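## Task

Rotate the three dice until their upward faces total 10, with every die lying completely inside the mat and resting flat on a face when the job ends.

## Robot and tools

Robot: two six-joint arms, left_arm and right_arm, each with a parallel two-pad gripper. Base positions in the scene frame: left_arm (-0.010, +0.434, 0) m, right_arm (+0.069, -0.414, 0) m, both turned very slightly about z. A two-camera stand sits behind the arms.

Scene frame: origin at table-top height, halfway between the nominal bases; +x points out over the table, +z up, and left_arm is on the +y side (this is unrelated to which side of an image it appears on). Reported hand positions (metres), quaternions (wxyz) and velocities use this frame, and may be a few centimetres off. Gripper axes: fingers point along the gripper's +z, pads close along its x; end_effector_position is the point between the pads and the fingertips reach 17.5 mm further. A block on the wrist sticks out about 10 cm toward the gripper's -y.

The 18-number row (used by execute_actions and move): one flat list covering both arms, each number in [-1, 1]. Order: left dx, dy, dz, rx, ry, rz, left gripper position, force_limit, speed, then the same nine for the right arm. The six pose numbers are an offset, not a pose: they are measured along the axes of that arm's current Hand target, starting from the Hand target held when the action or move begins. 1.0 equals 0.6 m of translation or 180 degrees; rx, ry, rz form one rotation vector. Sending six zeros re-commands the present Hand target. The three gripper numbers are absolute settings: position +1 fully open (50 mm gap), about -0.65 pads meet, -1 means close until blocked; force_limit -1 = about 20 N per pad, 0 = 102 N, +1 = 185 N; speed -1 = 20 mm/s, 0 = 85, +1 = 150. To leave a gripper unchanged, repeat its last three numbers (0 is a real command). force_limit and speed only take effect with a position change of at least 0.01.

execute_actions(actions, cameras): actions is a list of actions; each action is up to 15 rows, one per 1/30 s step, and a shorter action repeats its final row. Every row in an action is an offset from the action's starting Hand target, not from the previous row, so repeating an offset keeps moving. An empty list returns state plus all camera images. cameras: list of names, ["all"], or [].

move(target, speed, blend, stop_force, zero, blocking, cameras): drives each gripper in a straight line toward target, either one row or a list of up to 15 rows, all offsets counted from the same starting Hand targets. speed in m/s, 0.002 to 3.6 (default 0.25; rotation limited to twice that in rad/s), one value or one per target. blend in metres for corner rounding (0 = stop at each point). stop_force in N, 3 to 120, one value for both arms: an arm stops when its wrist sensor feels that much push against its direction of travel. zero (only with stop_force) re-zeroes before the move when true. blocking=false returns early while the move continues (not allowed with stop_force). Moves are capped at 10 s, do not avoid obstacles, and overshoot more when fast. Do not rely on stop_force for a gripper that rotates, and omit it when lifting away from something you press on.

wait(seconds 0 to 10), stop() brakes a running move, zoom_image(camera, region [x0, y0, x1, y1] in pixels, at most 504 by 504) enlarges part of the newest image, zero_wrist_force(arm) re-zeroes one wrist sensor, finished_scene(scene) ends the scene with its number (1 to 2); make no further call in that reply.

Results: Hand target is the last commanded pose after clipping; the next offsets count from it, and the gripper may rest slightly short of it. The orientation command is clipped each step to within 32 degrees of the measured orientation. object_status: 0 moving, 1 blocked while opening, 2 blocked while closing (a grip), 3 reached position or pads met (usually nothing held). Gap in mm is about (250 - position_measured) x 0.202. Wrist force/torque are in the gripper's own axes, with a third line for the peak since the last shown. A move adds a "move:" line with its ending (done, off_target, moving, held, fault) and limits such as paced or held. Joint torques are positive toward larger joint angles.

Cameras: cam_head_left, cam_head_right (fixed, behind), cam_left_wrist, cam_right_wrist, all 672x504.

Avoid: letting a die drop from height or fall off the table, releasing a die while it moves, fast impacts, commanding targets past firm contact (force near 150 N or joint overload stops the arm for 10 s), grippers or arms touching each other, sweeping a hand close past its own base, and long stretched or strained holds that overheat motors (fault at 85 °C).

Each tool is called in YAML: its name, and indented under it one key for each argument.

## Session

execute_actions:
  actions: []

Scene clock: 0.00 s.
left_arm: end_effector_position=(+0.3918, +0.4018, +0.1207) position_measured=3 object_status=3 end_effector_quat_wxyz=(+0.459, +0.888, -0.033, +0.028) | right_arm: end_effector_position=(+0.8418, -0.3432, +0.2495) position_measured=3 object_status=3 end_effector_quat_wxyz=(+0.084, +0.567, +0.648, +0.502)
Joint positions: left_arm=[0.148 -1.422 2.292 -2.314 -2.52 1.824] | right_arm=[3.291 -2.11 -1.676 0.062 2.073 0.245]
Joint velocities: within noise
Joint torques (N m): no reading
Motor temperatures (°C): left_arm=[22 27 22 28 27 33] | right_arm=[23 24 22 30 28 30]
Wrist force (N): no reading
Wrist torque (N m): no reading
Wrist force, peak (N): no reading
Hand target: left_arm +0.3918, +0.4018, +0.1207; +0.459, +0.888, -0.033, +0.028 | right_arm +0.8418, -0.3432, +0.2495; +0.084, +0.567, +0.648, +0.502
Tool commands: left_gripper/position=+1.0 left_gripper/force_limit=+1.0 left_gripper/speed=+1.0 right_gripper/position=+1.0 right_gripper/force_limit=+1.0 right_gripper/speed=+1.0

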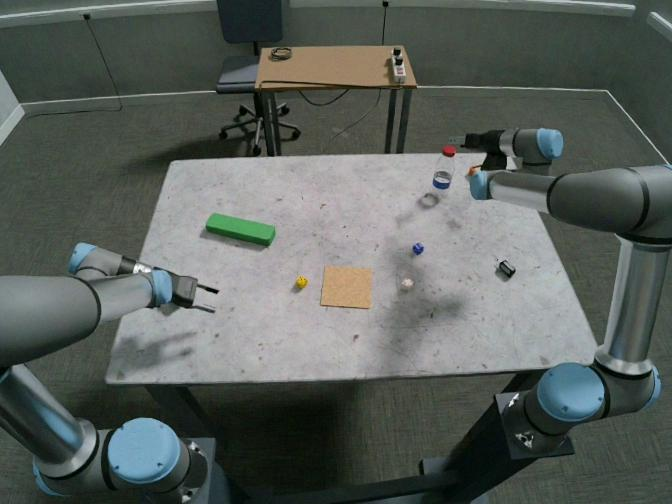

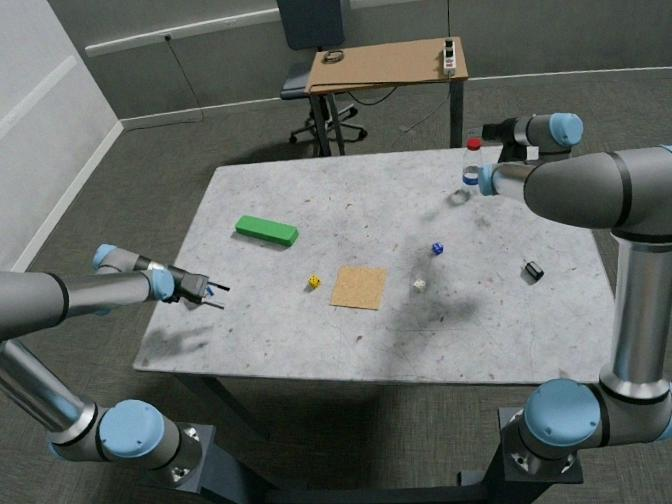

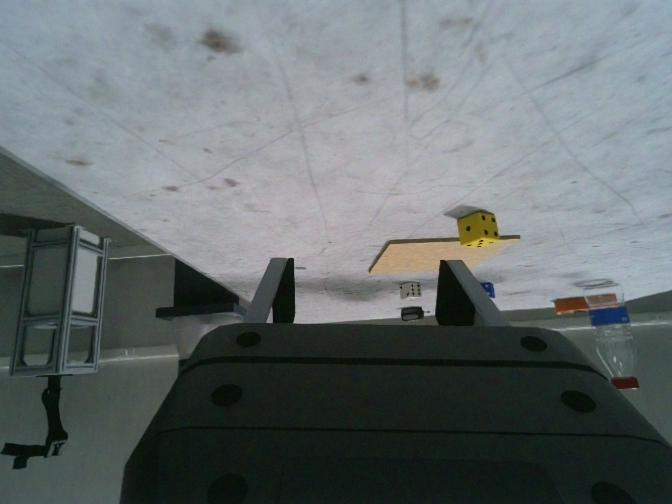

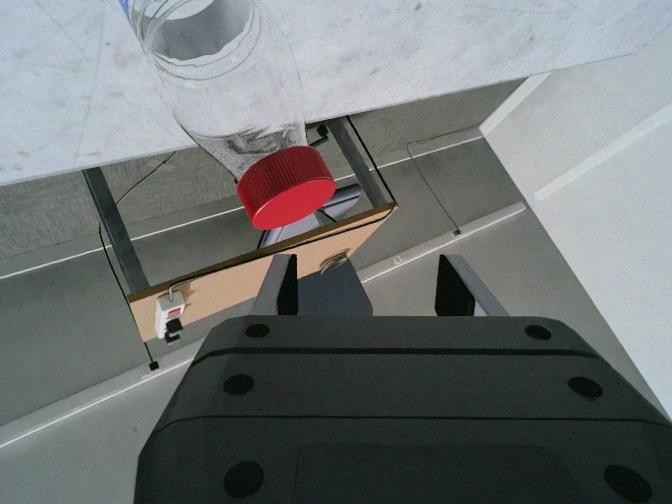

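zoom_image:
  camera: "cam_head_left"
  region: [280, 230, 440, 320]

zoom_image:
  camera: "cam_head_right"
  region: [290, 230, 450, 320]

zoom_image:
  camera: "cam_left_wrist"
  region: [380, 180, 540, 330]

Scaled by 3.150 from the camera's 672x504 image, which has a finer 960x720 frame.

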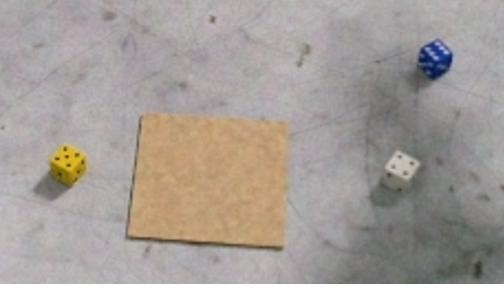

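Scaled by 3.150 from the camera's 672x504 image, which has a finer 960x720 frame.

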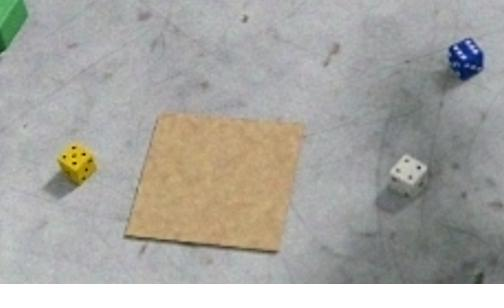

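Scaled by 3.150 from the camera's 672x504 image, which has a finer 960x720 frame.

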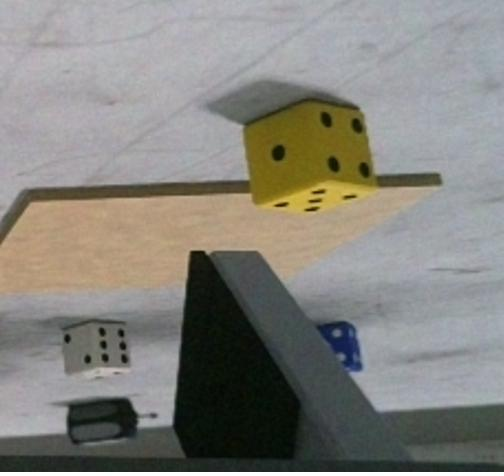

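move:
  target:
    - [0.1,0.13,0.145,0.1517,-0.0093,-0.0109,1,1,1,0.123,-0.051,-0.135,0,0,0,1,1,1]
    - [0.209,0.265,0.289,0.3035,-0.0185,-0.0218,1,1,1,0.428,-0.522,-0.156,0.2769,-0.1975,0.0383,1,1,1]
  blend: [0.05,0]
  speed: 0.4
  cameras: ["all"]

Scene clock: 72.53 s.
left_arm: end_effector_position=(+0.5065, +0.1643, +0.1595) position_measured=3 object_status=3 end_effector_quat_wxyz=(+0.000, +1.000, +0.000, +0.000) | right_arm: end_effector_position=(+0.4869, -0.1387, +0.1792) position_measured=3 object_status=3 end_effector_quat_wxyz=(+0.000, +0.707, +0.707, +0.000) end_effector_velocity=(-0.001, -0.001, +0.000) end_effector_angular_velocity=(-0.003, +0.003, -0.003)
Joint positions: left_arm=[-0.677 -1.315 1.722 -1.977 -1.571 0.86] | right_arm=[4.041 -1.618 -1.912 -1.182 1.57 0.853]
Joint velocities: left_arm=[within noise] | right_arm=[0 0 0 -0.005 0 0.003]
Joint torques (N m): left_arm=[-2.63 -31.42 -29.57 -2.52 -0.92 1.57] | right_arm=[8.37 17.9 28.97 0.48 -1.1 1.22]
Wrist force (N): left_arm=[0.1 -2.4 1.8] | right_arm=[-0.2 -2.3 0.0]
Wrist torque (N m): left_arm=[-0.09 -0.16 0.02] | right_arm=[0.11 -0.16 0.12]
Wrist force, peak (N): left_arm=[0.1 -2.7 2.2] | right_arm=[2.7 -4.1 0.6]
Hand target: left_arm +0.5065, +0.1643, +0.1595; +0.000, +1.000, +0.000, +0.000 | right_arm +0.4868, -0.1387, +0.1792; +0.000, +0.708, +0.707, +0.000
Off the commanded pose: left_arm 0.000 m, 0 deg | right_arm 0.000 m, 0 deg.
move: done
camera_calibration:
cam_left_wrist: T_world_to_cam=[[0.999765, -0.00528301, -0.0210018, -0.48781], [0.00223857, -0.939381, 0.342867, 0.117822], [-0.02154, -0.342834, -0.939149, 0.351681], [0, 0, 0, 1]] pos_world=[0.495007, 0.228671, 0.279638]
cam_right_wrist: T_world_to_cam=[[0.00451499, 0.99997, -0.00629724, 0.1458], [0.942792, -0.00215743, 0.333374, -0.502784], [0.33335, -0.00744217, -0.942774, 0.136419], [0, 0, 0, 1]] pos_world=[0.427888, -0.145865, 0.297145]

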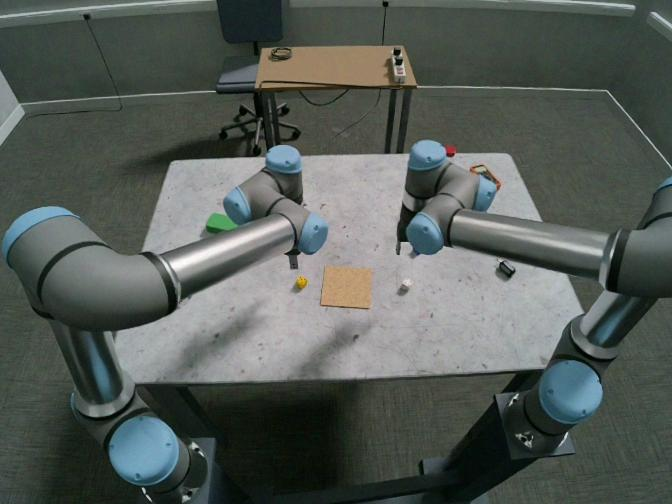

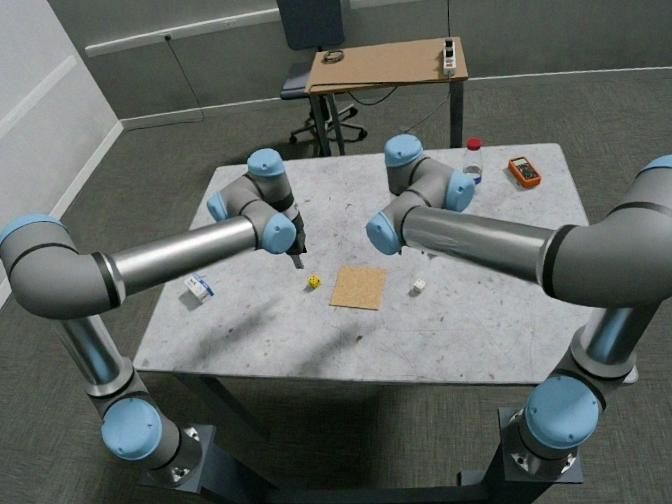

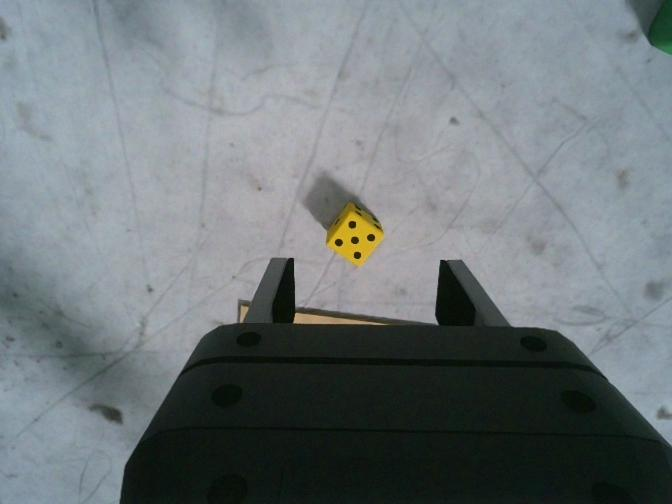

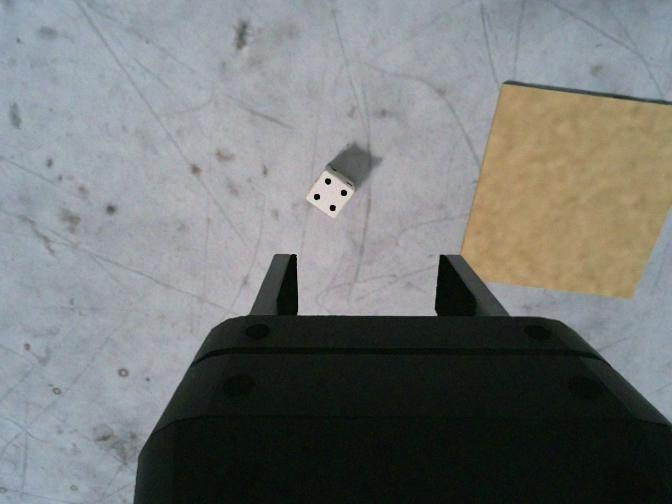

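zoom_image:
  camera: "cam_left_wrist"
  region: [310, 190, 400, 280]

zoom_image:
  camera: "cam_right_wrist"
  region: [290, 150, 380, 240]

Scaled by 5.600 from the camera's 672x504 image, which has a finer 960x720 frame.

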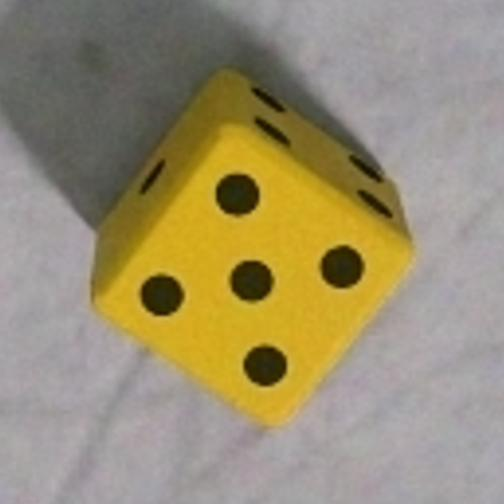

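Scaled by 5.600 from the camera's 672x504 image, which has a finer 960x720 frame.

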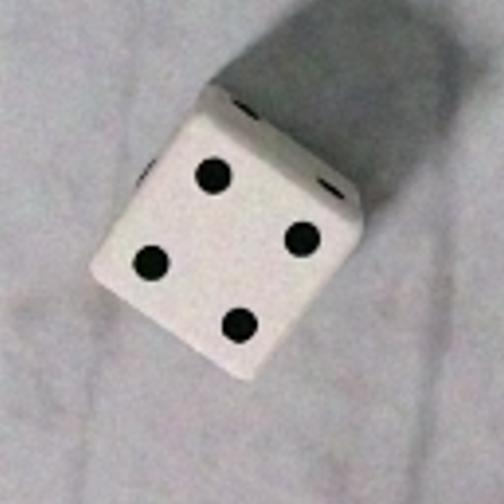

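zoom_image:
  camera: "cam_right_wrist"
  region: [400, 240, 540, 340]

zoom_image:
  camera: "cam_head_right"
  region: [240, 180, 440, 300]

Scaled by 3.600 from the camera's 672x504 image, which has a finer 960x720 frame.

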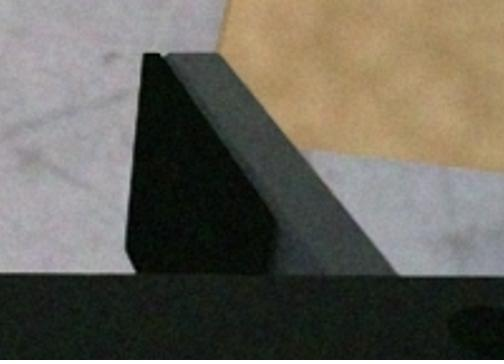

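Scaled by 2.520 from the camera's 672x504 image, which has a finer 960x720 frame.

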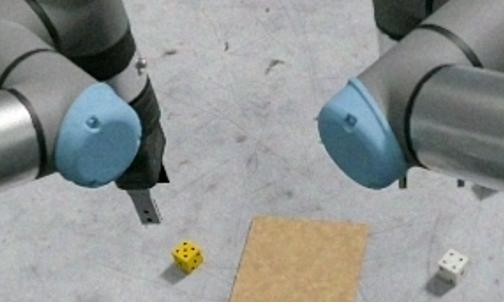

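move:
  target: [-0.1275,-0.0595,0.2075,0,0,0,1,1,1,-0.1022,-0.1113,0.2403,0,0,0,1,1,1]
  speed: 0.25

move:
  target: [0,0,0.0583,0,0,0,1,1,1,0,0,0.0583,0,0,0,1,1,1]
  speed: 0.012
  stop_force: 4

move:
  target: [0,0,-0.0333,0,0,0,1,1,1,0,0,-0.0333,0,0,0,1,1,1]
  speed: 0.1

Scene clock: 162.50 s.
left_arm: end_effector_position=(+0.4351, +0.1979, +0.0445) position_measured=3 object_status=3 end_effector_quat_wxyz=(+0.000, +1.000, +0.000, +0.000) | right_arm: end_effector_position=(+0.4199, -0.2000, +0.0351) position_measured=3 object_status=3 end_effector_quat_wxyz=(+0.000, +0.707, +0.707, +0.000) end_effector_velocity=(+0.000, +0.000, -0.001) end_effector_angular_velocity=(+0.002, -0.002, +0.000)
Joint positions: left_arm=[-0.721 -1.326 2.089 -2.333 -1.571 0.817] | right_arm=[4.066 -1.637 -2.346 -0.731 1.57 0.879]
Joint velocities: left_arm=[within noise] | right_arm=[0 -0.002 -0.001 0.006 0 -0.001]
Joint torques (N m): left_arm=[0.31 -28.18 -18.23 -3.69 0.12 0.01] | right_arm=[-8.14 15.69 12.92 5.65 -1.95 -1.41]
Wrist force (N): left_arm=[-0.5 -1.1 1.9] | right_arm=[0.0 -2.4 -0.1]
Wrist torque (N m): left_arm=[0.12 -0.05 0.18] | right_arm=[0.08 -0.23 -0.03]
Wrist force, peak (N): left_arm=[-13.3 -4.9 -54.4] | right_arm=[-1.6 -4.1 2.9]
Hand target: left_arm +0.4351, +0.1979, +0.0445; +0.000, +1.000, +0.000, +0.000 (not the last commanded pose) | right_arm +0.4199, -0.2000, +0.0351; +0.000, +0.708, +0.707, +0.000
Tool commands: left_gripper/position=+1.0 left_gripper/force_limit=+1.0 left_gripper/speed=+1.0 right_gripper/position=+1.0 right_gripper/force_limit=+1.0 right_gripper/speed=+1.0
Off the commanded pose: left_arm 0.011 m, 0 deg | right_arm 0.000 m, 0 deg.
FORCE FAULT: contact force on the left arm reached its limit, and that arm stopped. The contact can be on any part of that arm, not only on its tool. That arm's remaining commands of this call were not run. That arm is still stopped at the end of this call. That arm stays stopped for about 10 more seconds. Until then a move that you send moves the other arm only, and its call returns only when the move has ended. Once the stop has ended, the next robot result says so. If the stop ends while you think or write, that arm runs what you send next, counted from a new Hand target: where the arm stands when the stop ends. While its stop runs, that arm takes no new command, but its gripper still runs the gripper command that each later call begins with. Until it ends, the stop uses up actions while you think or wait. An arm that is not stopped still takes commands.
move: fault (left_arm)

not run: an earlier result of this reply reported a stop or a fault. Calls in your next reply go to the robot.

not run: an earlier result of this reply reported a stop or a fault. Calls in your next reply go to the robot.

wait:
  seconds: 10
  cameras: ["all"]

Scene clock: 185.07 s.
left_arm: end_effector_position=(+0.4351, +0.1979, +0.0445) position_measured=3 object_status=3 end_effector_quat_wxyz=(+0.000, +1.000, +0.000, +0.000) | right_arm: end_effector_position=(+0.4199, -0.2000, +0.0351) position_measured=3 object_status=3 end_effector_quat_wxyz=(+0.000, +0.708, +0.707, +0.000)
Joint positions: left_arm=[-0.721 -1.326 2.089 -2.333 -1.571 0.817] | right_arm=[4.066 -1.637 -2.346 -0.73 1.57 0.879]
Joint torques (N m): left_arm=[0.35 -28.18 -19.87 -3.11 0.11 0.07] | right_arm=[-8.16 14.13 12.44 3.56 -2.01 -0.53]
Wrist force (N): left_arm=[-0.3 -1.0 2.0] | right_arm=[0.0 -2.3 -0.1]
Wrist torque (N m): left_arm=[0.13 -0.09 0.18] | right_arm=[0.10 -0.23 -0.02]
Wrist force, peak (N): left_arm=[-0.5 -1.1 2.3] | right_arm=[0.0 -2.6 0.0]
Hand target: left_arm +0.4351, +0.1979, +0.0445; +0.000, +1.000, +0.000, +0.000 (not the last commanded pose) | right_arm +0.4199, -0.2000, +0.0351; +0.000, +0.708, +0.707, +0.000
Tool commands: left_gripper/position=+1.0 left_gripper/force_limit=+1.0 left_gripper/speed=+1.0 right_gripper/position=+1.0 right_gripper/force_limit=+1.0 right_gripper/speed=+1.0
Off the commanded pose: left_arm 0.011 m, 0 deg | right_arm 0.000 m, 0 deg.
FORCE FAULT, CONTINUED: the left arm's stop, for the force fault that an earlier result reported, is over. The rest of the stop counts as 19 of the actions that you can send in this scene. That arm's target is now where it stood when the stop ended, not its last command. That arm accepts commands again.
wait: 10.00 s; at rest from the start
camera_calibration:
cam_left_wrist: T_world_to_cam=[[0.999752, -0.00548551, -0.0215654, -0.418615], [0.00223668, -0.939458, 0.342657, 0.188935], [-0.0221394, -0.34262, -0.939213, 0.253838], [0, 0, 0, 1]] pos_world=[0.423709, 0.262171, 0.164641]
cam_right_wrist: T_world_to_cam=[[0.00448766, 0.999969, -0.00652089, 0.206536], [0.942898, -0.00205953, 0.333075, -0.391777], [0.333052, -0.00764326, -0.942878, 0.0224907], [0, 0, 0, 1]] pos_world=[0.360988, -0.207164, 0.153044]

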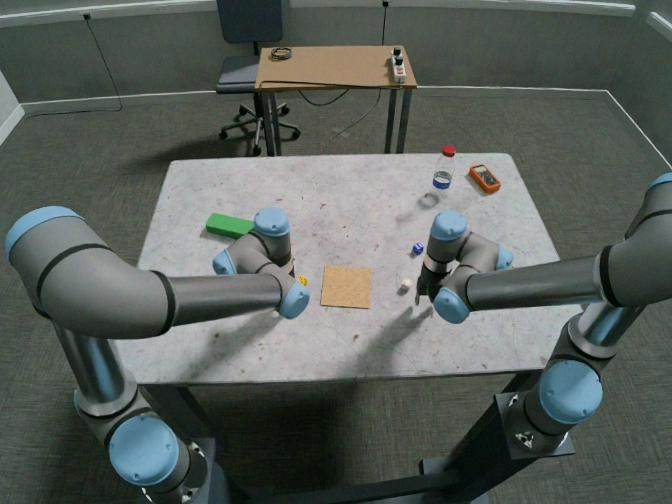

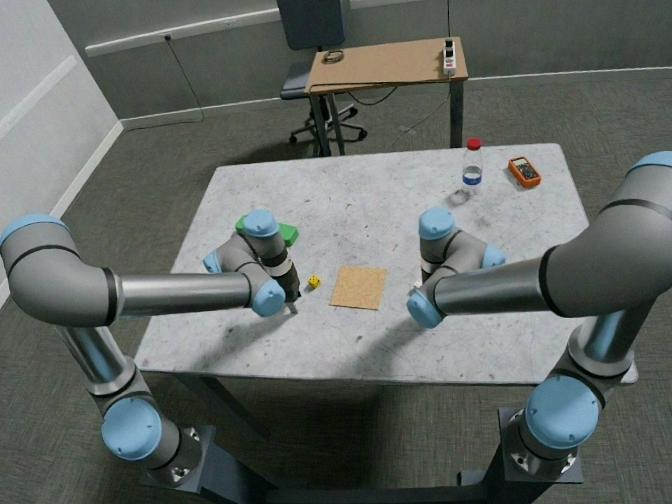

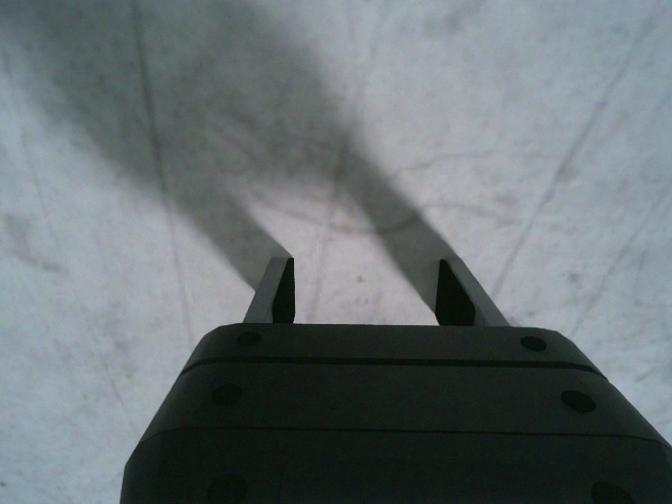

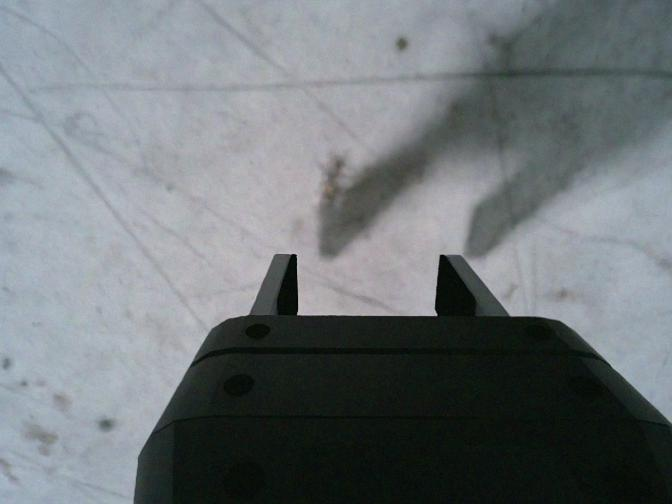

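move:
  target: [0,0,-0.04,0,0,0,1,1,1,0,0,0,0,0,0,1,1,1]
  speed: 0.05

move:
  target: [0,0,0.06,0,0,0,1,1,1,0,0,0.07,0,0,0,1,1,1]
  speed: 0.012
  stop_force: 4

move:
  target: [0,0,-0.0333,0,0,0,1,1,1,0,0,-0.0333,0,0,0,1,1,1]
  speed: 0.1

Scene clock: 189.97 s.
left_arm: end_effector_position=(+0.4352, +0.1978, +0.0686) position_measured=3 object_status=3 end_effector_quat_wxyz=(+0.000, +1.000, +0.000, +0.000) | right_arm: end_effector_position=(+0.4199, -0.2000, +0.0351) position_measured=3 object_status=3 end_effector_quat_wxyz=(+0.000, +0.708, +0.707, +0.000)
Joint positions: left_arm=[-0.721 -1.369 2.064 -2.265 -1.571 0.817] | right_arm=[4.066 -1.637 -2.346 -0.73 1.57 0.879]
Joint torques (N m): left_arm=[3.18 -19.35 -10.86 -5.58 0.16 0.84] | right_arm=[-7.43 13.45 12.01 3.32 -1.98 -0.07]
Wrist force (N): left_arm=[-0.6 -1.0 1.9] | right_arm=[-0.1 -2.3 -0.2]
Wrist torque (N m): left_arm=[0.13 -0.02 0.18] | right_arm=[0.10 -0.22 -0.02]
Wrist force, peak (N): left_arm=[-0.5 -1.3 2.9] | right_arm=[-0.1 -2.5 -0.2]
Hand target: left_arm +0.4352, +0.1979, +0.0685; +0.000, +1.000, +0.000, +0.000 | right_arm +0.4199, -0.2000, +0.0351; +0.000, +0.708, +0.707, +0.000
Off the commanded pose: left_arm 0.000 m, 0 deg | right_arm 0.000 m, 0 deg.
move: done

Scene clock: 193.40 s.
left_arm: end_effector_position=(+0.4351, +0.1979, +0.0443) position_measured=3 object_status=3 end_effector_quat_wxyz=(+0.000, +1.000, +0.000, +0.000) | right_arm: end_effector_position=(+0.4199, -0.2001, +0.0179) position_measured=3 object_status=3 end_effector_quat_wxyz=(+0.000, +0.708, +0.707, +0.000)
Joint positions: left_arm=[-0.721 -1.325 2.089 -2.334 -1.571 0.817] | right_arm=[4.066 -1.681 -2.364 -0.669 1.57 0.879]
Joint torques (N m): left_arm=[4.94 -36.2 -28.92 -1.38 0.1 1.75] | right_arm=[0.65 27.07 23.11 3.48 -1.92 0.04]
Wrist force (N): left_arm=[-0.2 -1.0 1.8] | right_arm=[0.0 -3.1 -0.3]
Wrist torque (N m): left_arm=[0.11 -0.05 0.18] | right_arm=[-0.03 -0.23 0.02]
Wrist force, peak (N): left_arm=[-13.1 -10.3 -32.8] | right_arm=[-14.8 -24.9 -44.1]
Hand target: left_arm +0.4351, +0.1979, +0.0443; +0.000, +1.000, +0.000, +0.000 (not the last commanded pose) | right_arm +0.4199, -0.2001, +0.0179; +0.000, +0.708, +0.707, +0.000 (not the last commanded pose)
Off the commanded pose: left_arm 0.012 m, 0 deg | right_arm 0.025 m, 0 deg.
move: contact (left_arm, right_arm)

Scene clock: 194.17 s.
left_arm: end_effector_position=(+0.4352, +0.1978, +0.0644) position_measured=3 object_status=3 end_effector_quat_wxyz=(+0.000, +1.000, +0.000, +0.000) | right_arm: end_effector_position=(+0.4200, -0.2000, +0.0379) position_measured=3 object_status=3 end_effector_quat_wxyz=(+0.000, +0.708, +0.707, +0.000)
Joint positions: left_arm=[-0.721 -1.362 2.068 -2.277 -1.571 0.817] | right_arm=[4.066 -1.63 -2.342 -0.74 1.57 0.879]
Joint torques (N m): left_arm=[4.4 -19.3 -10.98 -5.52 0.14 2.23] | right_arm=[3.81 13.29 11.01 5.36 -1.85 0.82]
Wrist force (N): left_arm=[-0.8 -1.1 2.0] | right_arm=[0.3 -3.0 -0.1]
Wrist torque (N m): left_arm=[0.11 0.02 0.18] | right_arm=[-0.01 -0.29 0.02]
Wrist force, peak (N): left_arm=[-0.5 -1.2 2.8] | right_arm=[-0.1 -3.1 -0.1]
Hand target: left_arm +0.4352, +0.1979, +0.0643; +0.000, +1.000, +0.000, +0.000 | right_arm +0.4199, -0.2000, +0.0379; +0.000, +0.708, +0.707, +0.000
Off the commanded pose: left_arm 0.000 m, 0 deg | right_arm 0.000 m, 0 deg.
move: done

move:
  target: [0.2413,-0.0367,0,0,0,0,1,1,1,-0.0333,0.2,0,0,0,0,1,1,1]
  speed: 0.15

move:
  target: [0,0,0.06,0,0,0,1,1,1,0,0,0.06,0,0,0,1,1,1]
  speed: 0.006
  stop_force: 4

move:
  target: [0,0,-0.0667,0,0,0,1,1,1,0,0,-0.0667,0,0,0,1,1,1]
  speed: 0.1

Scene clock: 211.90 s.
left_arm: end_effector_position=(+0.5799, +0.2198, +0.0641) position_measured=3 object_status=3 end_effector_quat_wxyz=(+0.000, +1.000, +0.000, +0.000) | right_arm: end_effector_position=(+0.5398, -0.2202, +0.0379) position_measured=3 object_status=3 end_effector_quat_wxyz=(+0.000, +0.708, +0.707, +0.000)
Joint positions: left_arm=[-0.528 -1.11 1.705 -2.165 -1.571 1.009] | right_arm=[3.844 -1.839 -2.08 -0.794 1.57 0.657]
Joint torques (N m): left_arm=[5.22 -30.05 -31.78 -4.64 -2.33 -1.13] | right_arm=[-4.02 24.7 23.17 5.77 1.55 -1]
Wrist force (N): left_arm=[-0.1 -1.4 2.2] | right_arm=[0.6 -3.1 0.0]
Wrist torque (N m): left_arm=[0.06 -0.10 0.20] | right_arm=[0.02 -0.34 -0.07]
Wrist force, peak (N): left_arm=[-2.2 -1.0 2.5] | right_arm=[0.4 -5.5 -0.1]
Hand target: left_arm +0.5800, +0.2197, +0.0641; +0.000, +1.000, +0.000, +0.000 | right_arm +0.5399, -0.2202, +0.0379; +0.000, +0.708, +0.707, +0.000
Off the commanded pose: left_arm 0.000 m, 0 deg | right_arm 0.000 m, 0 deg.
move: done

Scene clock: 216.30 s.
left_arm: end_effector_position=(+0.5799, +0.2198, +0.0445) position_measured=3 object_status=3 end_effector_quat_wxyz=(+0.000, +1.000, +0.000, +0.000) | right_arm: end_effector_position=(+0.5399, -0.2202, +0.0181) position_measured=3 object_status=3 end_effector_quat_wxyz=(+0.000, +0.708, +0.707, +0.000)
Joint positions: left_arm=[-0.528 -1.083 1.723 -2.21 -1.571 1.009] | right_arm=[3.844 -1.878 -2.097 -0.738 1.57 0.657]
Joint torques (N m): left_arm=[4.49 -43.33 -29.12 -0.53 -1.05 1.83] | right_arm=[-3.32 33.43 23.43 -0.24 -1.95 0.24]
Wrist force (N): left_arm=[-2.7 -3.3 -7.3] | right_arm=[-0.1 -6.3 -7.9]
Wrist torque (N m): left_arm=[0.14 0.16 0.12] | right_arm=[-0.13 -0.11 -0.07]
Wrist force, peak (N): left_arm=[-7.4 -4.9 -17.4] | right_arm=[-6.3 -15.0 -23.7]
Hand target: left_arm +0.5799, +0.2197, +0.0445; +0.000, +1.000, +0.000, +0.000 (not the last commanded pose) | right_arm +0.5399, -0.2202, +0.0181; +0.000, +0.708, +0.707, +0.000 (not the last commanded pose)
Off the commanded pose: left_arm 0.016 m, 0 deg | right_arm 0.016 m, 0 deg.
move: contact (left_arm, right_arm)

Scene clock: 217.20 s.
left_arm: end_effector_position=(+0.5800, +0.2197, +0.0845) position_measured=3 object_status=3 end_effector_quat_wxyz=(+0.000, +1.000, +0.000, +0.000) | right_arm: end_effector_position=(+0.5400, -0.2202, +0.0581) position_measured=3 object_status=3 end_effector_quat_wxyz=(+0.000, +0.708, +0.707, +0.000)
Joint positions: left_arm=[-0.528 -1.136 1.683 -2.117 -1.571 1.009] | right_arm=[3.844 -1.803 -2.06 -0.85 1.57 0.657]
Joint torques (N m): left_arm=[3.97 -36.6 -14.49 -2.93 0.22 1.54] | right_arm=[6.54 34.47 17.63 2.66 -1.82 1.65]
Wrist force (N): left_arm=[-0.2 -1.4 2.0] | right_arm=[0.7 -3.1 -0.4]
Wrist torque (N m): left_arm=[0.05 -0.09 0.21] | right_arm=[0.01 -0.35 -0.03]
Wrist force, peak (N): left_arm=[-1.8 -3.0 -5.5] | right_arm=[0.0 -5.5 -6.5]
Hand target: left_arm +0.5800, +0.2197, +0.0845; +0.000, +1.000, +0.000, +0.000 | right_arm +0.5399, -0.2201, +0.0581; +0.000, +0.708, +0.707, +0.000
Off the commanded pose: left_arm 0.000 m, 0 deg | right_arm 0.000 m, 0 deg.
move: done

move:
  target:
    - [-0.1905,0.1913,-0.0975,0.2951,0.0959,0.1842,1,1,1,0.0342,-0.1518,-0.0972,0.1686,0.3309,0.6356,1,1,1]
    - [-0.1905,0.1913,0.0025,0.2951,0.0959,0.1842,1,1,1,0.0342,-0.1518,0.0028,0.1686,0.3309,0.6356,1,1,1]
  blend: [0.03,0]
  speed: [0.4,0.2]
  cameras: ["all"]

Scene clock: 265.13 s.
left_arm: end_effector_position=(+0.4656, +0.1050, +0.0831) position_measured=3 object_status=3 end_effector_quat_wxyz=(-0.439, +0.843, -0.275, +0.142) | right_arm: end_effector_position=(+0.4489, -0.1996, +0.0564) position_measured=3 object_status=3 end_effector_quat_wxyz=(-0.439, +0.844, -0.275, +0.143) end_effector_velocity=(+0.000, +0.000, +0.002) end_effector_angular_velocity=(+0.003, -0.005, +0.001)
Joint positions: left_arm=[-1.145 -1.06 1.724 -1.593 -0.798 0.753] | right_arm=[3.897 -2.196 -2.735 1.165 1.76 3.006]
Joint velocities: left_arm=[within noise] | right_arm=[0.001 0 0 0.006 0 -0.001]
Joint torques (N m): left_arm=[6.16 -29.83 -19.3 -3.21 4.39 0.24] | right_arm=[1.71 17.5 -2.7 6.82 2.04 -1.49]
Wrist force (N): left_arm=[0.7 -1.5 3.5] | right_arm=[0.5 -5.4 -0.1]
Wrist torque (N m): left_arm=[0.50 -0.17 0.15] | right_arm=[-0.01 -0.27 0.10]
Wrist force, peak (N): left_arm=[0.5 1.5 5.3] | right_arm=[0.0 -7.4 -1.0]
Hand target: left_arm +0.4656, +0.1051, +0.0831; -0.439, +0.843, -0.275, +0.142 | right_arm +0.4489, -0.1995, +0.0564; -0.439, +0.844, -0.275, +0.143
Off the commanded pose: left_arm 0.000 m, 0 deg | right_arm 0.000 m, 0 deg.
move: done
camera_calibration:
cam_left_wrist: T_world_to_cam=[[0.816654, -0.57689, -0.0165541, -0.303865], [-0.480821, -0.664233, -0.572369, 0.360502], [0.319198, 0.475387, -0.819829, 0.00422144], [0, 0, 0, 1]] pos_world=[0.420142, 0.062154, 0.204771]
cam_right_wrist: T_world_to_cam=[[0.809919, -0.586513, -0.00579111, -0.472093], [-0.480281, -0.657491, -0.580548, 0.133349], [0.336691, 0.472978, -0.814205, 0.119926], [0, 0, 0, 1]] pos_world=[0.406025, -0.245936, 0.172326]

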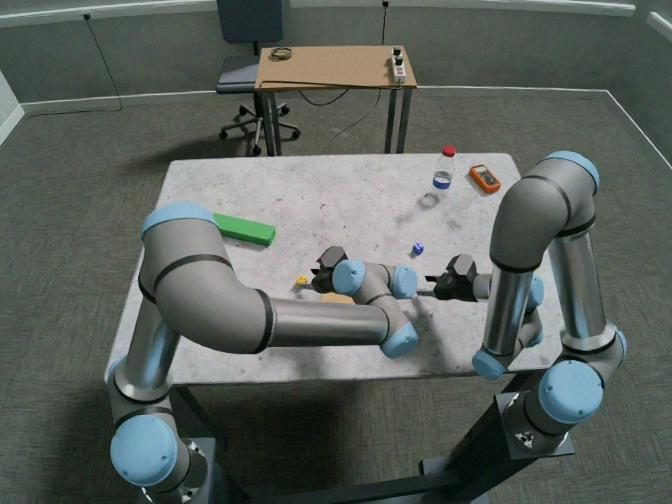

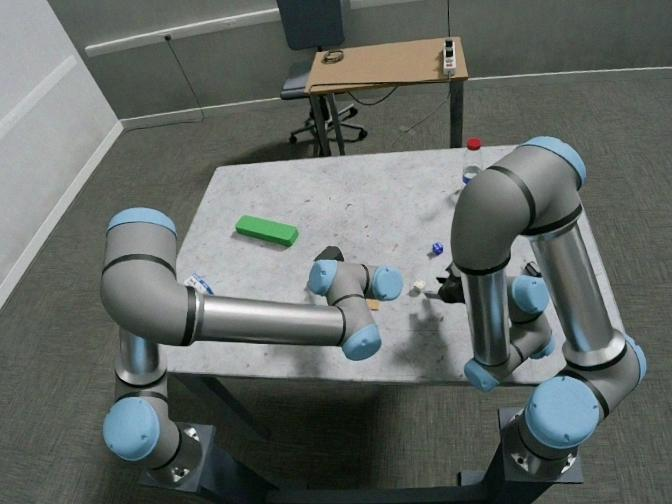

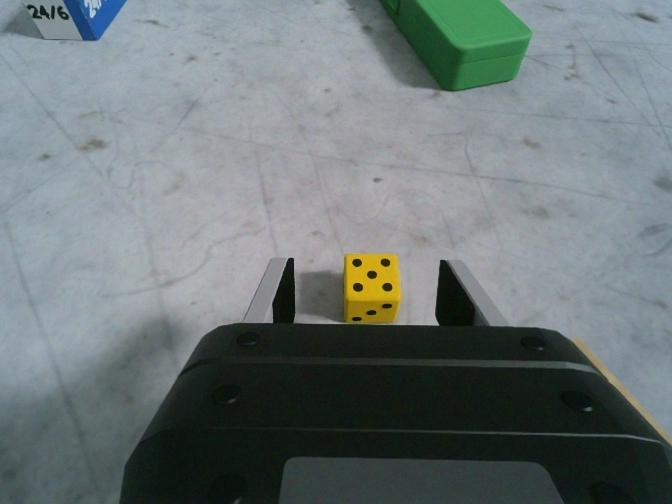

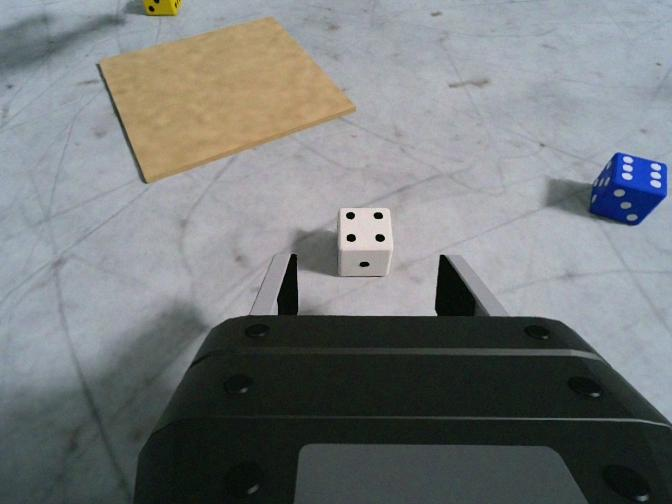

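move:
  target:
    - [0,0,0.1,0,0,0,1,-0.7,-0.5,0,0,0.1,0,0,0,1,-0.7,-0.5]
    - [0,0,0.1,0,0,0,-1,-0.7,-0.5,0,0,0.1,0,0,0,-1,-0.7,-0.5]
    - [0,-0.0819,0.0426,0,0,0,-1,-0.7,-0.5,0,-0.0819,0.0426,0,0,0,-1,-0.7,-0.5]
  speed: [0.06,0.06,0.1]
  cameras: ["cam_left_wrist","cam_right_wrist"]

Scene clock: 276.67 s.
left_arm: end_effector_position=(+0.4945, +0.1447, +0.1086) position_measured=135 object_status=2 end_effector_quat_wxyz=(-0.439, +0.843, -0.275, +0.142) | right_arm: end_effector_position=(+0.4778, -0.1598, +0.0820) position_measured=129 object_status=2 end_effector_quat_wxyz=(-0.439, +0.844, -0.274, +0.143)
Joint positions: left_arm=[-1.072 -1.124 1.762 -1.628 -0.757 0.837] | right_arm=[3.94 -2.04 -2.636 0.915 1.726 3.031]
Joint torques (N m): left_arm=[1.09 -38.7 -10.73 -0.93 4.38 -2.34] | right_arm=[-6.94 29.81 10.61 2.15 2.7 -1.59]
Wrist force (N): left_arm=[0.6 -1.4 3.8] | right_arm=[0.2 -5.2 0.7]
Wrist torque (N m): left_arm=[0.49 -0.15 0.27] | right_arm=[-0.05 -0.24 0.09]
Wrist force, peak (N): left_arm=[0.5 -1.6 4.8] | right_arm=[0.2 -7.1 -0.4]
Hand target: left_arm +0.4945, +0.1448, +0.1086; -0.439, +0.843, -0.275, +0.142 | right_arm +0.4778, -0.1598, +0.0820; -0.439, +0.844, -0.275, +0.143
Off the commanded pose: left_arm 0.000 m, 0 deg | right_arm 0.000 m, 0 deg.
move: done
camera_calibration:
cam_left_wrist: T_world_to_cam=[[0.816702, -0.576826, -0.0164273, -0.304256], [-0.480729, -0.664344, -0.572316, 0.415255], [0.319213, 0.475309, -0.819868, -0.00291304], [0, 0, 0, 1]] pos_world=[0.449042, 0.101754, 0.230271]
cam_right_wrist: T_world_to_cam=[[0.810041, -0.586345, -0.00576329, -0.472033], [-0.480009, -0.657428, -0.580843, 0.188213], [0.336785, 0.473273, -0.813995, 0.112192], [0, 0, 0, 1]] pos_world=[0.434925, -0.206135, 0.197926]
Images, in order (width x height): cam_left_wrist 672x504, cam_right_wrist 672x504.

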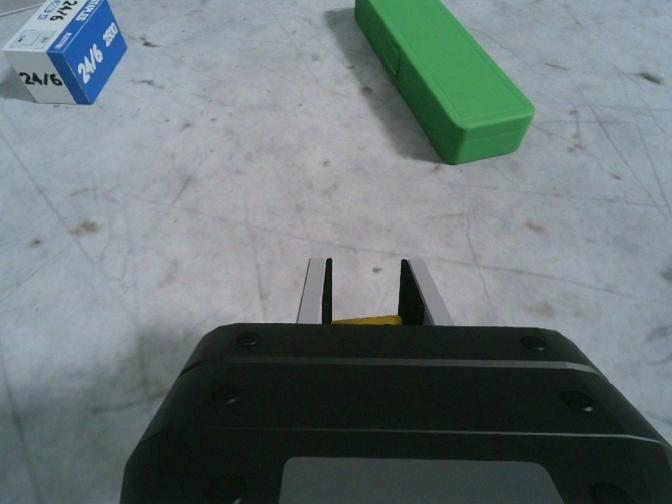

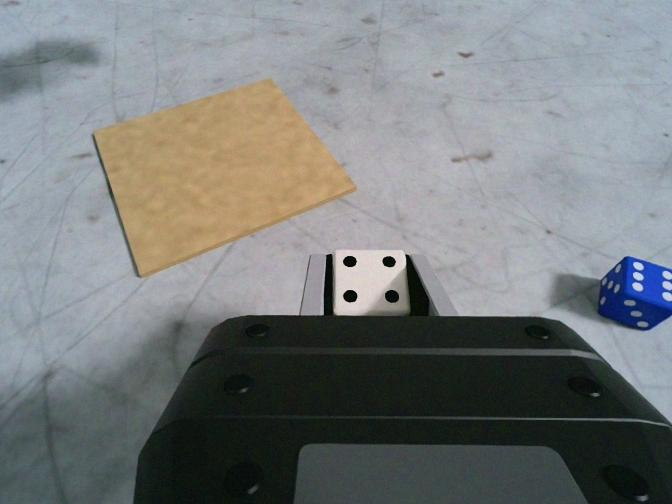

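wait:
  seconds: 0
  cameras: ["cam_head_left","cam_head_right"]

zoom_image:
  camera: "cam_head_left"
  region: [270, 220, 450, 355]

zoom_image:
  camera: "cam_head_right"
  region: [270, 220, 450, 355]

Scene clock: 319.57 s.
left_arm: end_effector_position=(+0.4945, +0.1448, +0.1086) position_measured=135 object_status=2 end_effector_quat_wxyz=(-0.439, +0.843, -0.275, +0.142) | right_arm: end_effector_position=(+0.4778, -0.1598, +0.0820) position_measured=129 object_status=2 end_effector_quat_wxyz=(-0.439, +0.844, -0.275, +0.143)
Joint positions: left_arm=[-1.072 -1.124 1.762 -1.628 -0.757 0.837] | right_arm=[3.94 -2.04 -2.636 0.915 1.726 3.031]
Joint torques (N m): left_arm=[-5.4 -45.08 -10.62 -0.05 4.37 -2.51] | right_arm=[-8.33 29.94 11.95 0.73 2.67 -1.44]
Wrist force (N): left_arm=[0.5 -1.6 3.9] | right_arm=[0.2 -5.0 0.7]
Wrist torque (N m): left_arm=[0.47 -0.13 0.27] | right_arm=[-0.01 -0.24 0.10]
Wrist force, peak (N): left_arm=[0.6 -1.4 4.0] | right_arm=[0.4 -5.3 0.7]
Hand target: left_arm +0.4945, +0.1448, +0.1086; -0.439, +0.843, -0.275, +0.142 | right_arm +0.4778, -0.1598, +0.0820; -0.439, +0.844, -0.275, +0.143
Tool commands: left_gripper/position=-1.0 left_gripper/force_limit=-0.7 left_gripper/speed=-0.5 right_gripper/position=-1.0 right_gripper/force_limit=-0.7 right_gripper/speed=-0.5
Off the commanded pose: left_arm 0.000 m, 0 deg | right_arm 0.000 m, 0 deg.
Images, in order (width x height): cam_head_left 672x504, cam_head_right 672x504.

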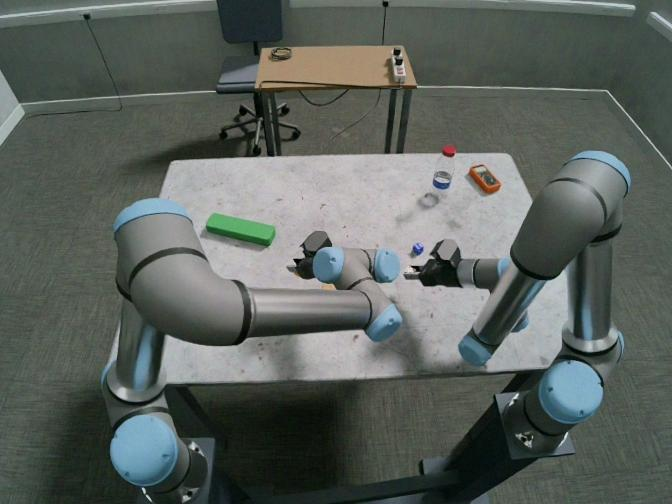

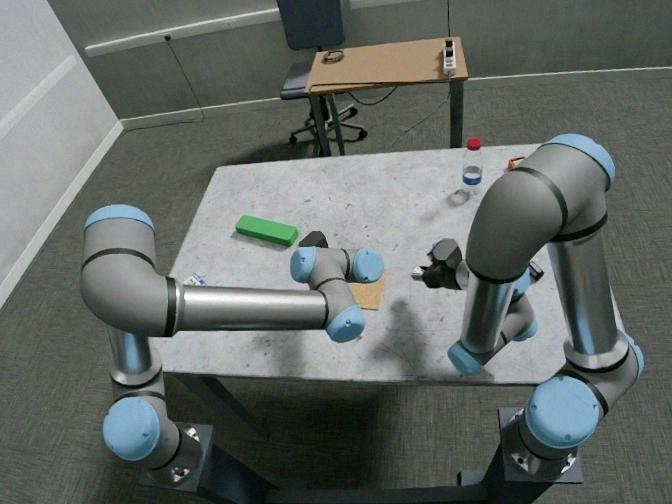

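Scaled by 2.800 from the camera's 672x504 image, which has a finer 960x720 frame.

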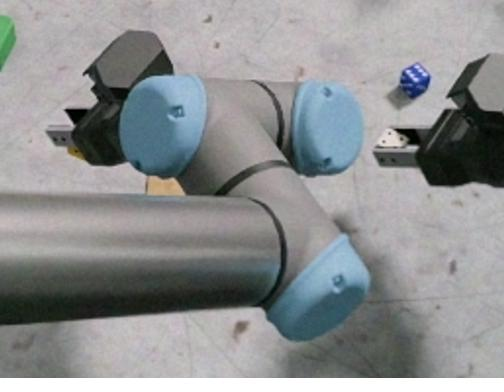

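Scaled by 2.800 from the camera's 672x504 image, which has a finer 960x720 frame.

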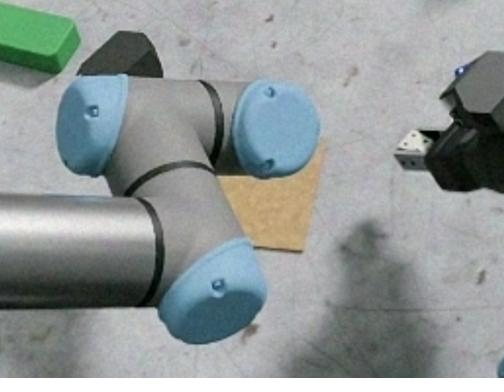

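move:
  target:
    - [0,0.0812,0.0569,0,0,0,-1,-0.7,-0.5,0,0,0,0,0,0,-1,-0.7,-0.5]
    - [0,0.0812,0.0569,0,0,0,1,-0.7,-0.5,0,0,0,0,0,0,-1,-0.7,-0.5]
    - [0,0.0967,0.0362,0,0,0,1,-0.7,-0.5,0,0,0,0,0,0,-1,-0.7,-0.5]
    - [0,0.0967,0.0362,0,0,0,-1,-0.7,-0.5,0,0,0,0,0,0,-1,-0.7,-0.5]
    - [0,0.0,-0.02,0,0,0,-1,-0.7,-0.5,0,0,0,0,0,0,-1,-0.7,-0.5]
  speed: [0.08,0.06,0.06,0.06,0.1]
  cameras: ["cam_left_wrist","cam_head_left"]

Scene clock: 338.10 s.
left_arm: end_effector_position=(+0.4888, +0.1368, +0.1155) position_measured=131 object_status=2 end_effector_quat_wxyz=(-0.439, +0.843, -0.275, +0.142) | right_arm: end_effector_position=(+0.4778, -0.1598, +0.0820) position_measured=129 object_status=2 end_effector_quat_wxyz=(-0.439, +0.844, -0.275, +0.143)
Joint positions: left_arm=[-1.087 -1.128 1.744 -1.593 -0.765 0.819] | right_arm=[3.94 -2.04 -2.636 0.915 1.726 3.031]
Joint torques (N m): left_arm=[-5.77 -38.46 -11.4 -1.73 1.19 -2.03] | right_arm=[-7.51 28.69 10.59 2.34 2.58 -1.21]
Wrist force (N): left_arm=[0.4 -1.5 3.6] | right_arm=[0.3 -5.1 0.7]
Wrist torque (N m): left_arm=[0.50 -0.11 0.15] | right_arm=[-0.02 -0.25 0.10]
Wrist force, peak (N): left_arm=[-2.3 -12.5 -2.1] | right_arm=[0.4 -5.3 0.7]
Hand target: left_arm +0.4887, +0.1368, +0.1155; -0.439, +0.843, -0.275, +0.142 | right_arm +0.4778, -0.1598, +0.0820; -0.439, +0.844, -0.275, +0.143
Off the commanded pose: left_arm 0.000 m, 0 deg | right_arm 0.000 m, 0 deg.
move: done
camera_calibration:
cam_left_wrist: T_world_to_cam=[[0.816668, -0.576874, -0.0164402, -0.304022], [-0.480738, -0.664257, -0.57241, 0.411233], [0.319288, 0.475372, -0.819803, 0.0082642], [0, 0, 0, 1]] pos_world=[0.443342, 0.093854, 0.237171]
Images, in order (width x height): cam_head_left 672x504, cam_left_wrist 672x504.

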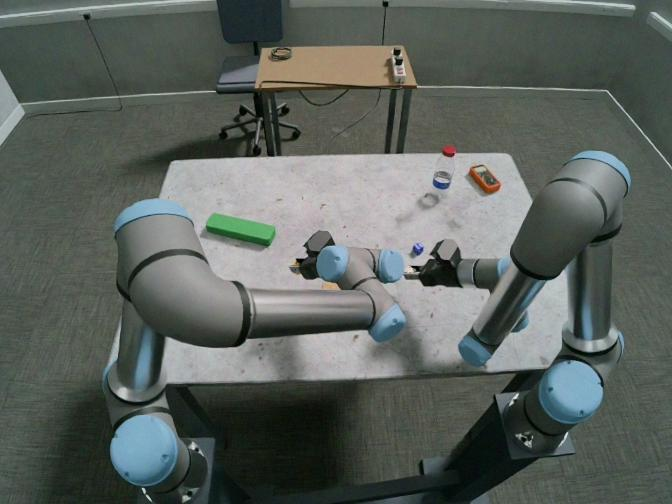

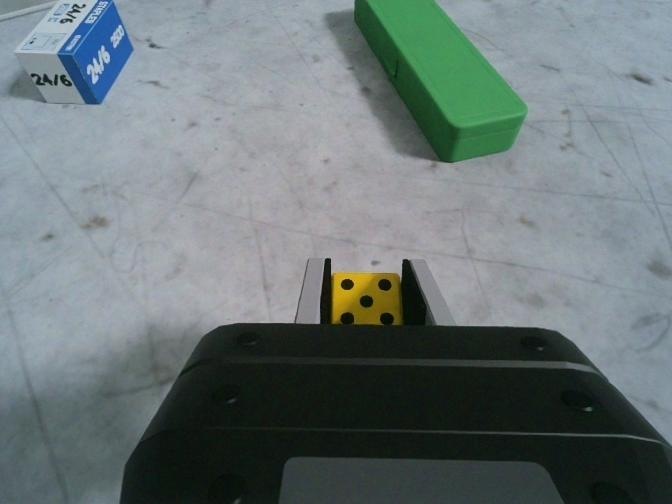

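move:
  target:
    - [0,0.0955,0.0553,0,0,0,-1,-0.7,-0.5,0,0,0,0,0,0,-1,-0.7,-0.5]
    - [0,0.0955,0.0553,0,0,0,1,-0.7,-0.5,0,0,0,0,0,0,-1,-0.7,-0.5]
    - [0,0.1048,0.0446,0,0,0,1,-0.7,-0.5,0,0,0,0,0,0,-1,-0.7,-0.5]
    - [0,0.1048,0.0446,0,0,0,-1,-0.7,-0.5,0,0,0,0,0,0,-1,-0.7,-0.5]
    - [0,0.0,-0.02,0,0,0,-1,-0.7,-0.5,0,0,0,0,0,0,-1,-0.7,-0.5]
  speed: [0.08,0.06,0.06,0.06,0.1]
  cameras: ["cam_left_wrist"]

Scene clock: 354.13 s.
left_arm: end_effector_position=(+0.4830, +0.1288, +0.1224) position_measured=131 object_status=2 end_effector_quat_wxyz=(-0.439, +0.843, -0.275, +0.142) | right_arm: end_effector_position=(+0.4778, -0.1598, +0.0820) position_measured=129 object_status=2 end_effector_quat_wxyz=(-0.439, +0.844, -0.275, +0.143)
Joint positions: left_arm=[-1.102 -1.132 1.726 -1.558 -0.773 0.802] | right_arm=[3.94 -2.04 -2.636 0.915 1.726 3.031]
Joint torques (N m): left_arm=[-4.64 -37.93 -12 -1.56 1.6 -2.05] | right_arm=[-7.46 22.65 11.61 4.48 2.36 -1.46]
Wrist force (N): left_arm=[0.6 -1.3 3.6] | right_arm=[0.2 -5.0 0.6]
Wrist torque (N m): left_arm=[0.51 -0.15 0.16] | right_arm=[-0.01 -0.24 0.09]
Wrist force, peak (N): left_arm=[0.2 0.5 4.8] | right_arm=[0.1 -5.4 0.8]
Hand target: left_arm +0.4829, +0.1289, +0.1224; -0.439, +0.843, -0.275, +0.142 | right_arm +0.4778, -0.1598, +0.0820; -0.439, +0.844, -0.275, +0.143
Off the commanded pose: left_arm 0.000 m, 0 deg | right_arm 0.000 m, 0 deg.
move: done
camera_calibration:
cam_left_wrist: T_world_to_cam=[[0.816694, -0.576836, -0.0165072, -0.303729], [-0.480754, -0.66428, -0.57237, 0.407089], [0.319198, 0.475387, -0.819829, 0.0194907], [0, 0, 0, 1]] pos_world=[0.437542, 0.0859538, 0.243971]
Images, in order (width x height): cam_left_wrist 672x504.

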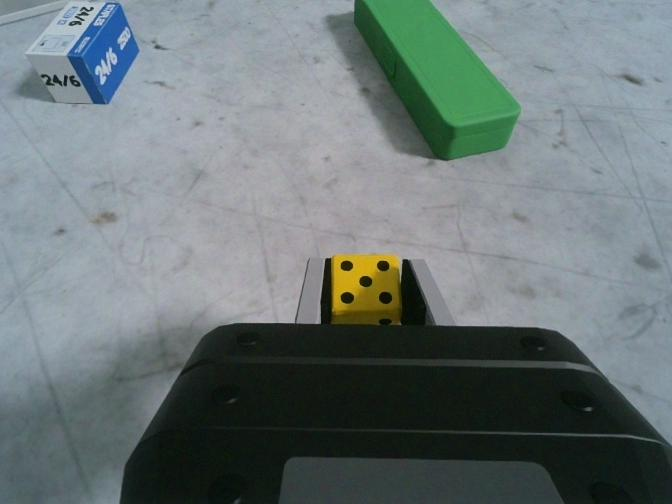

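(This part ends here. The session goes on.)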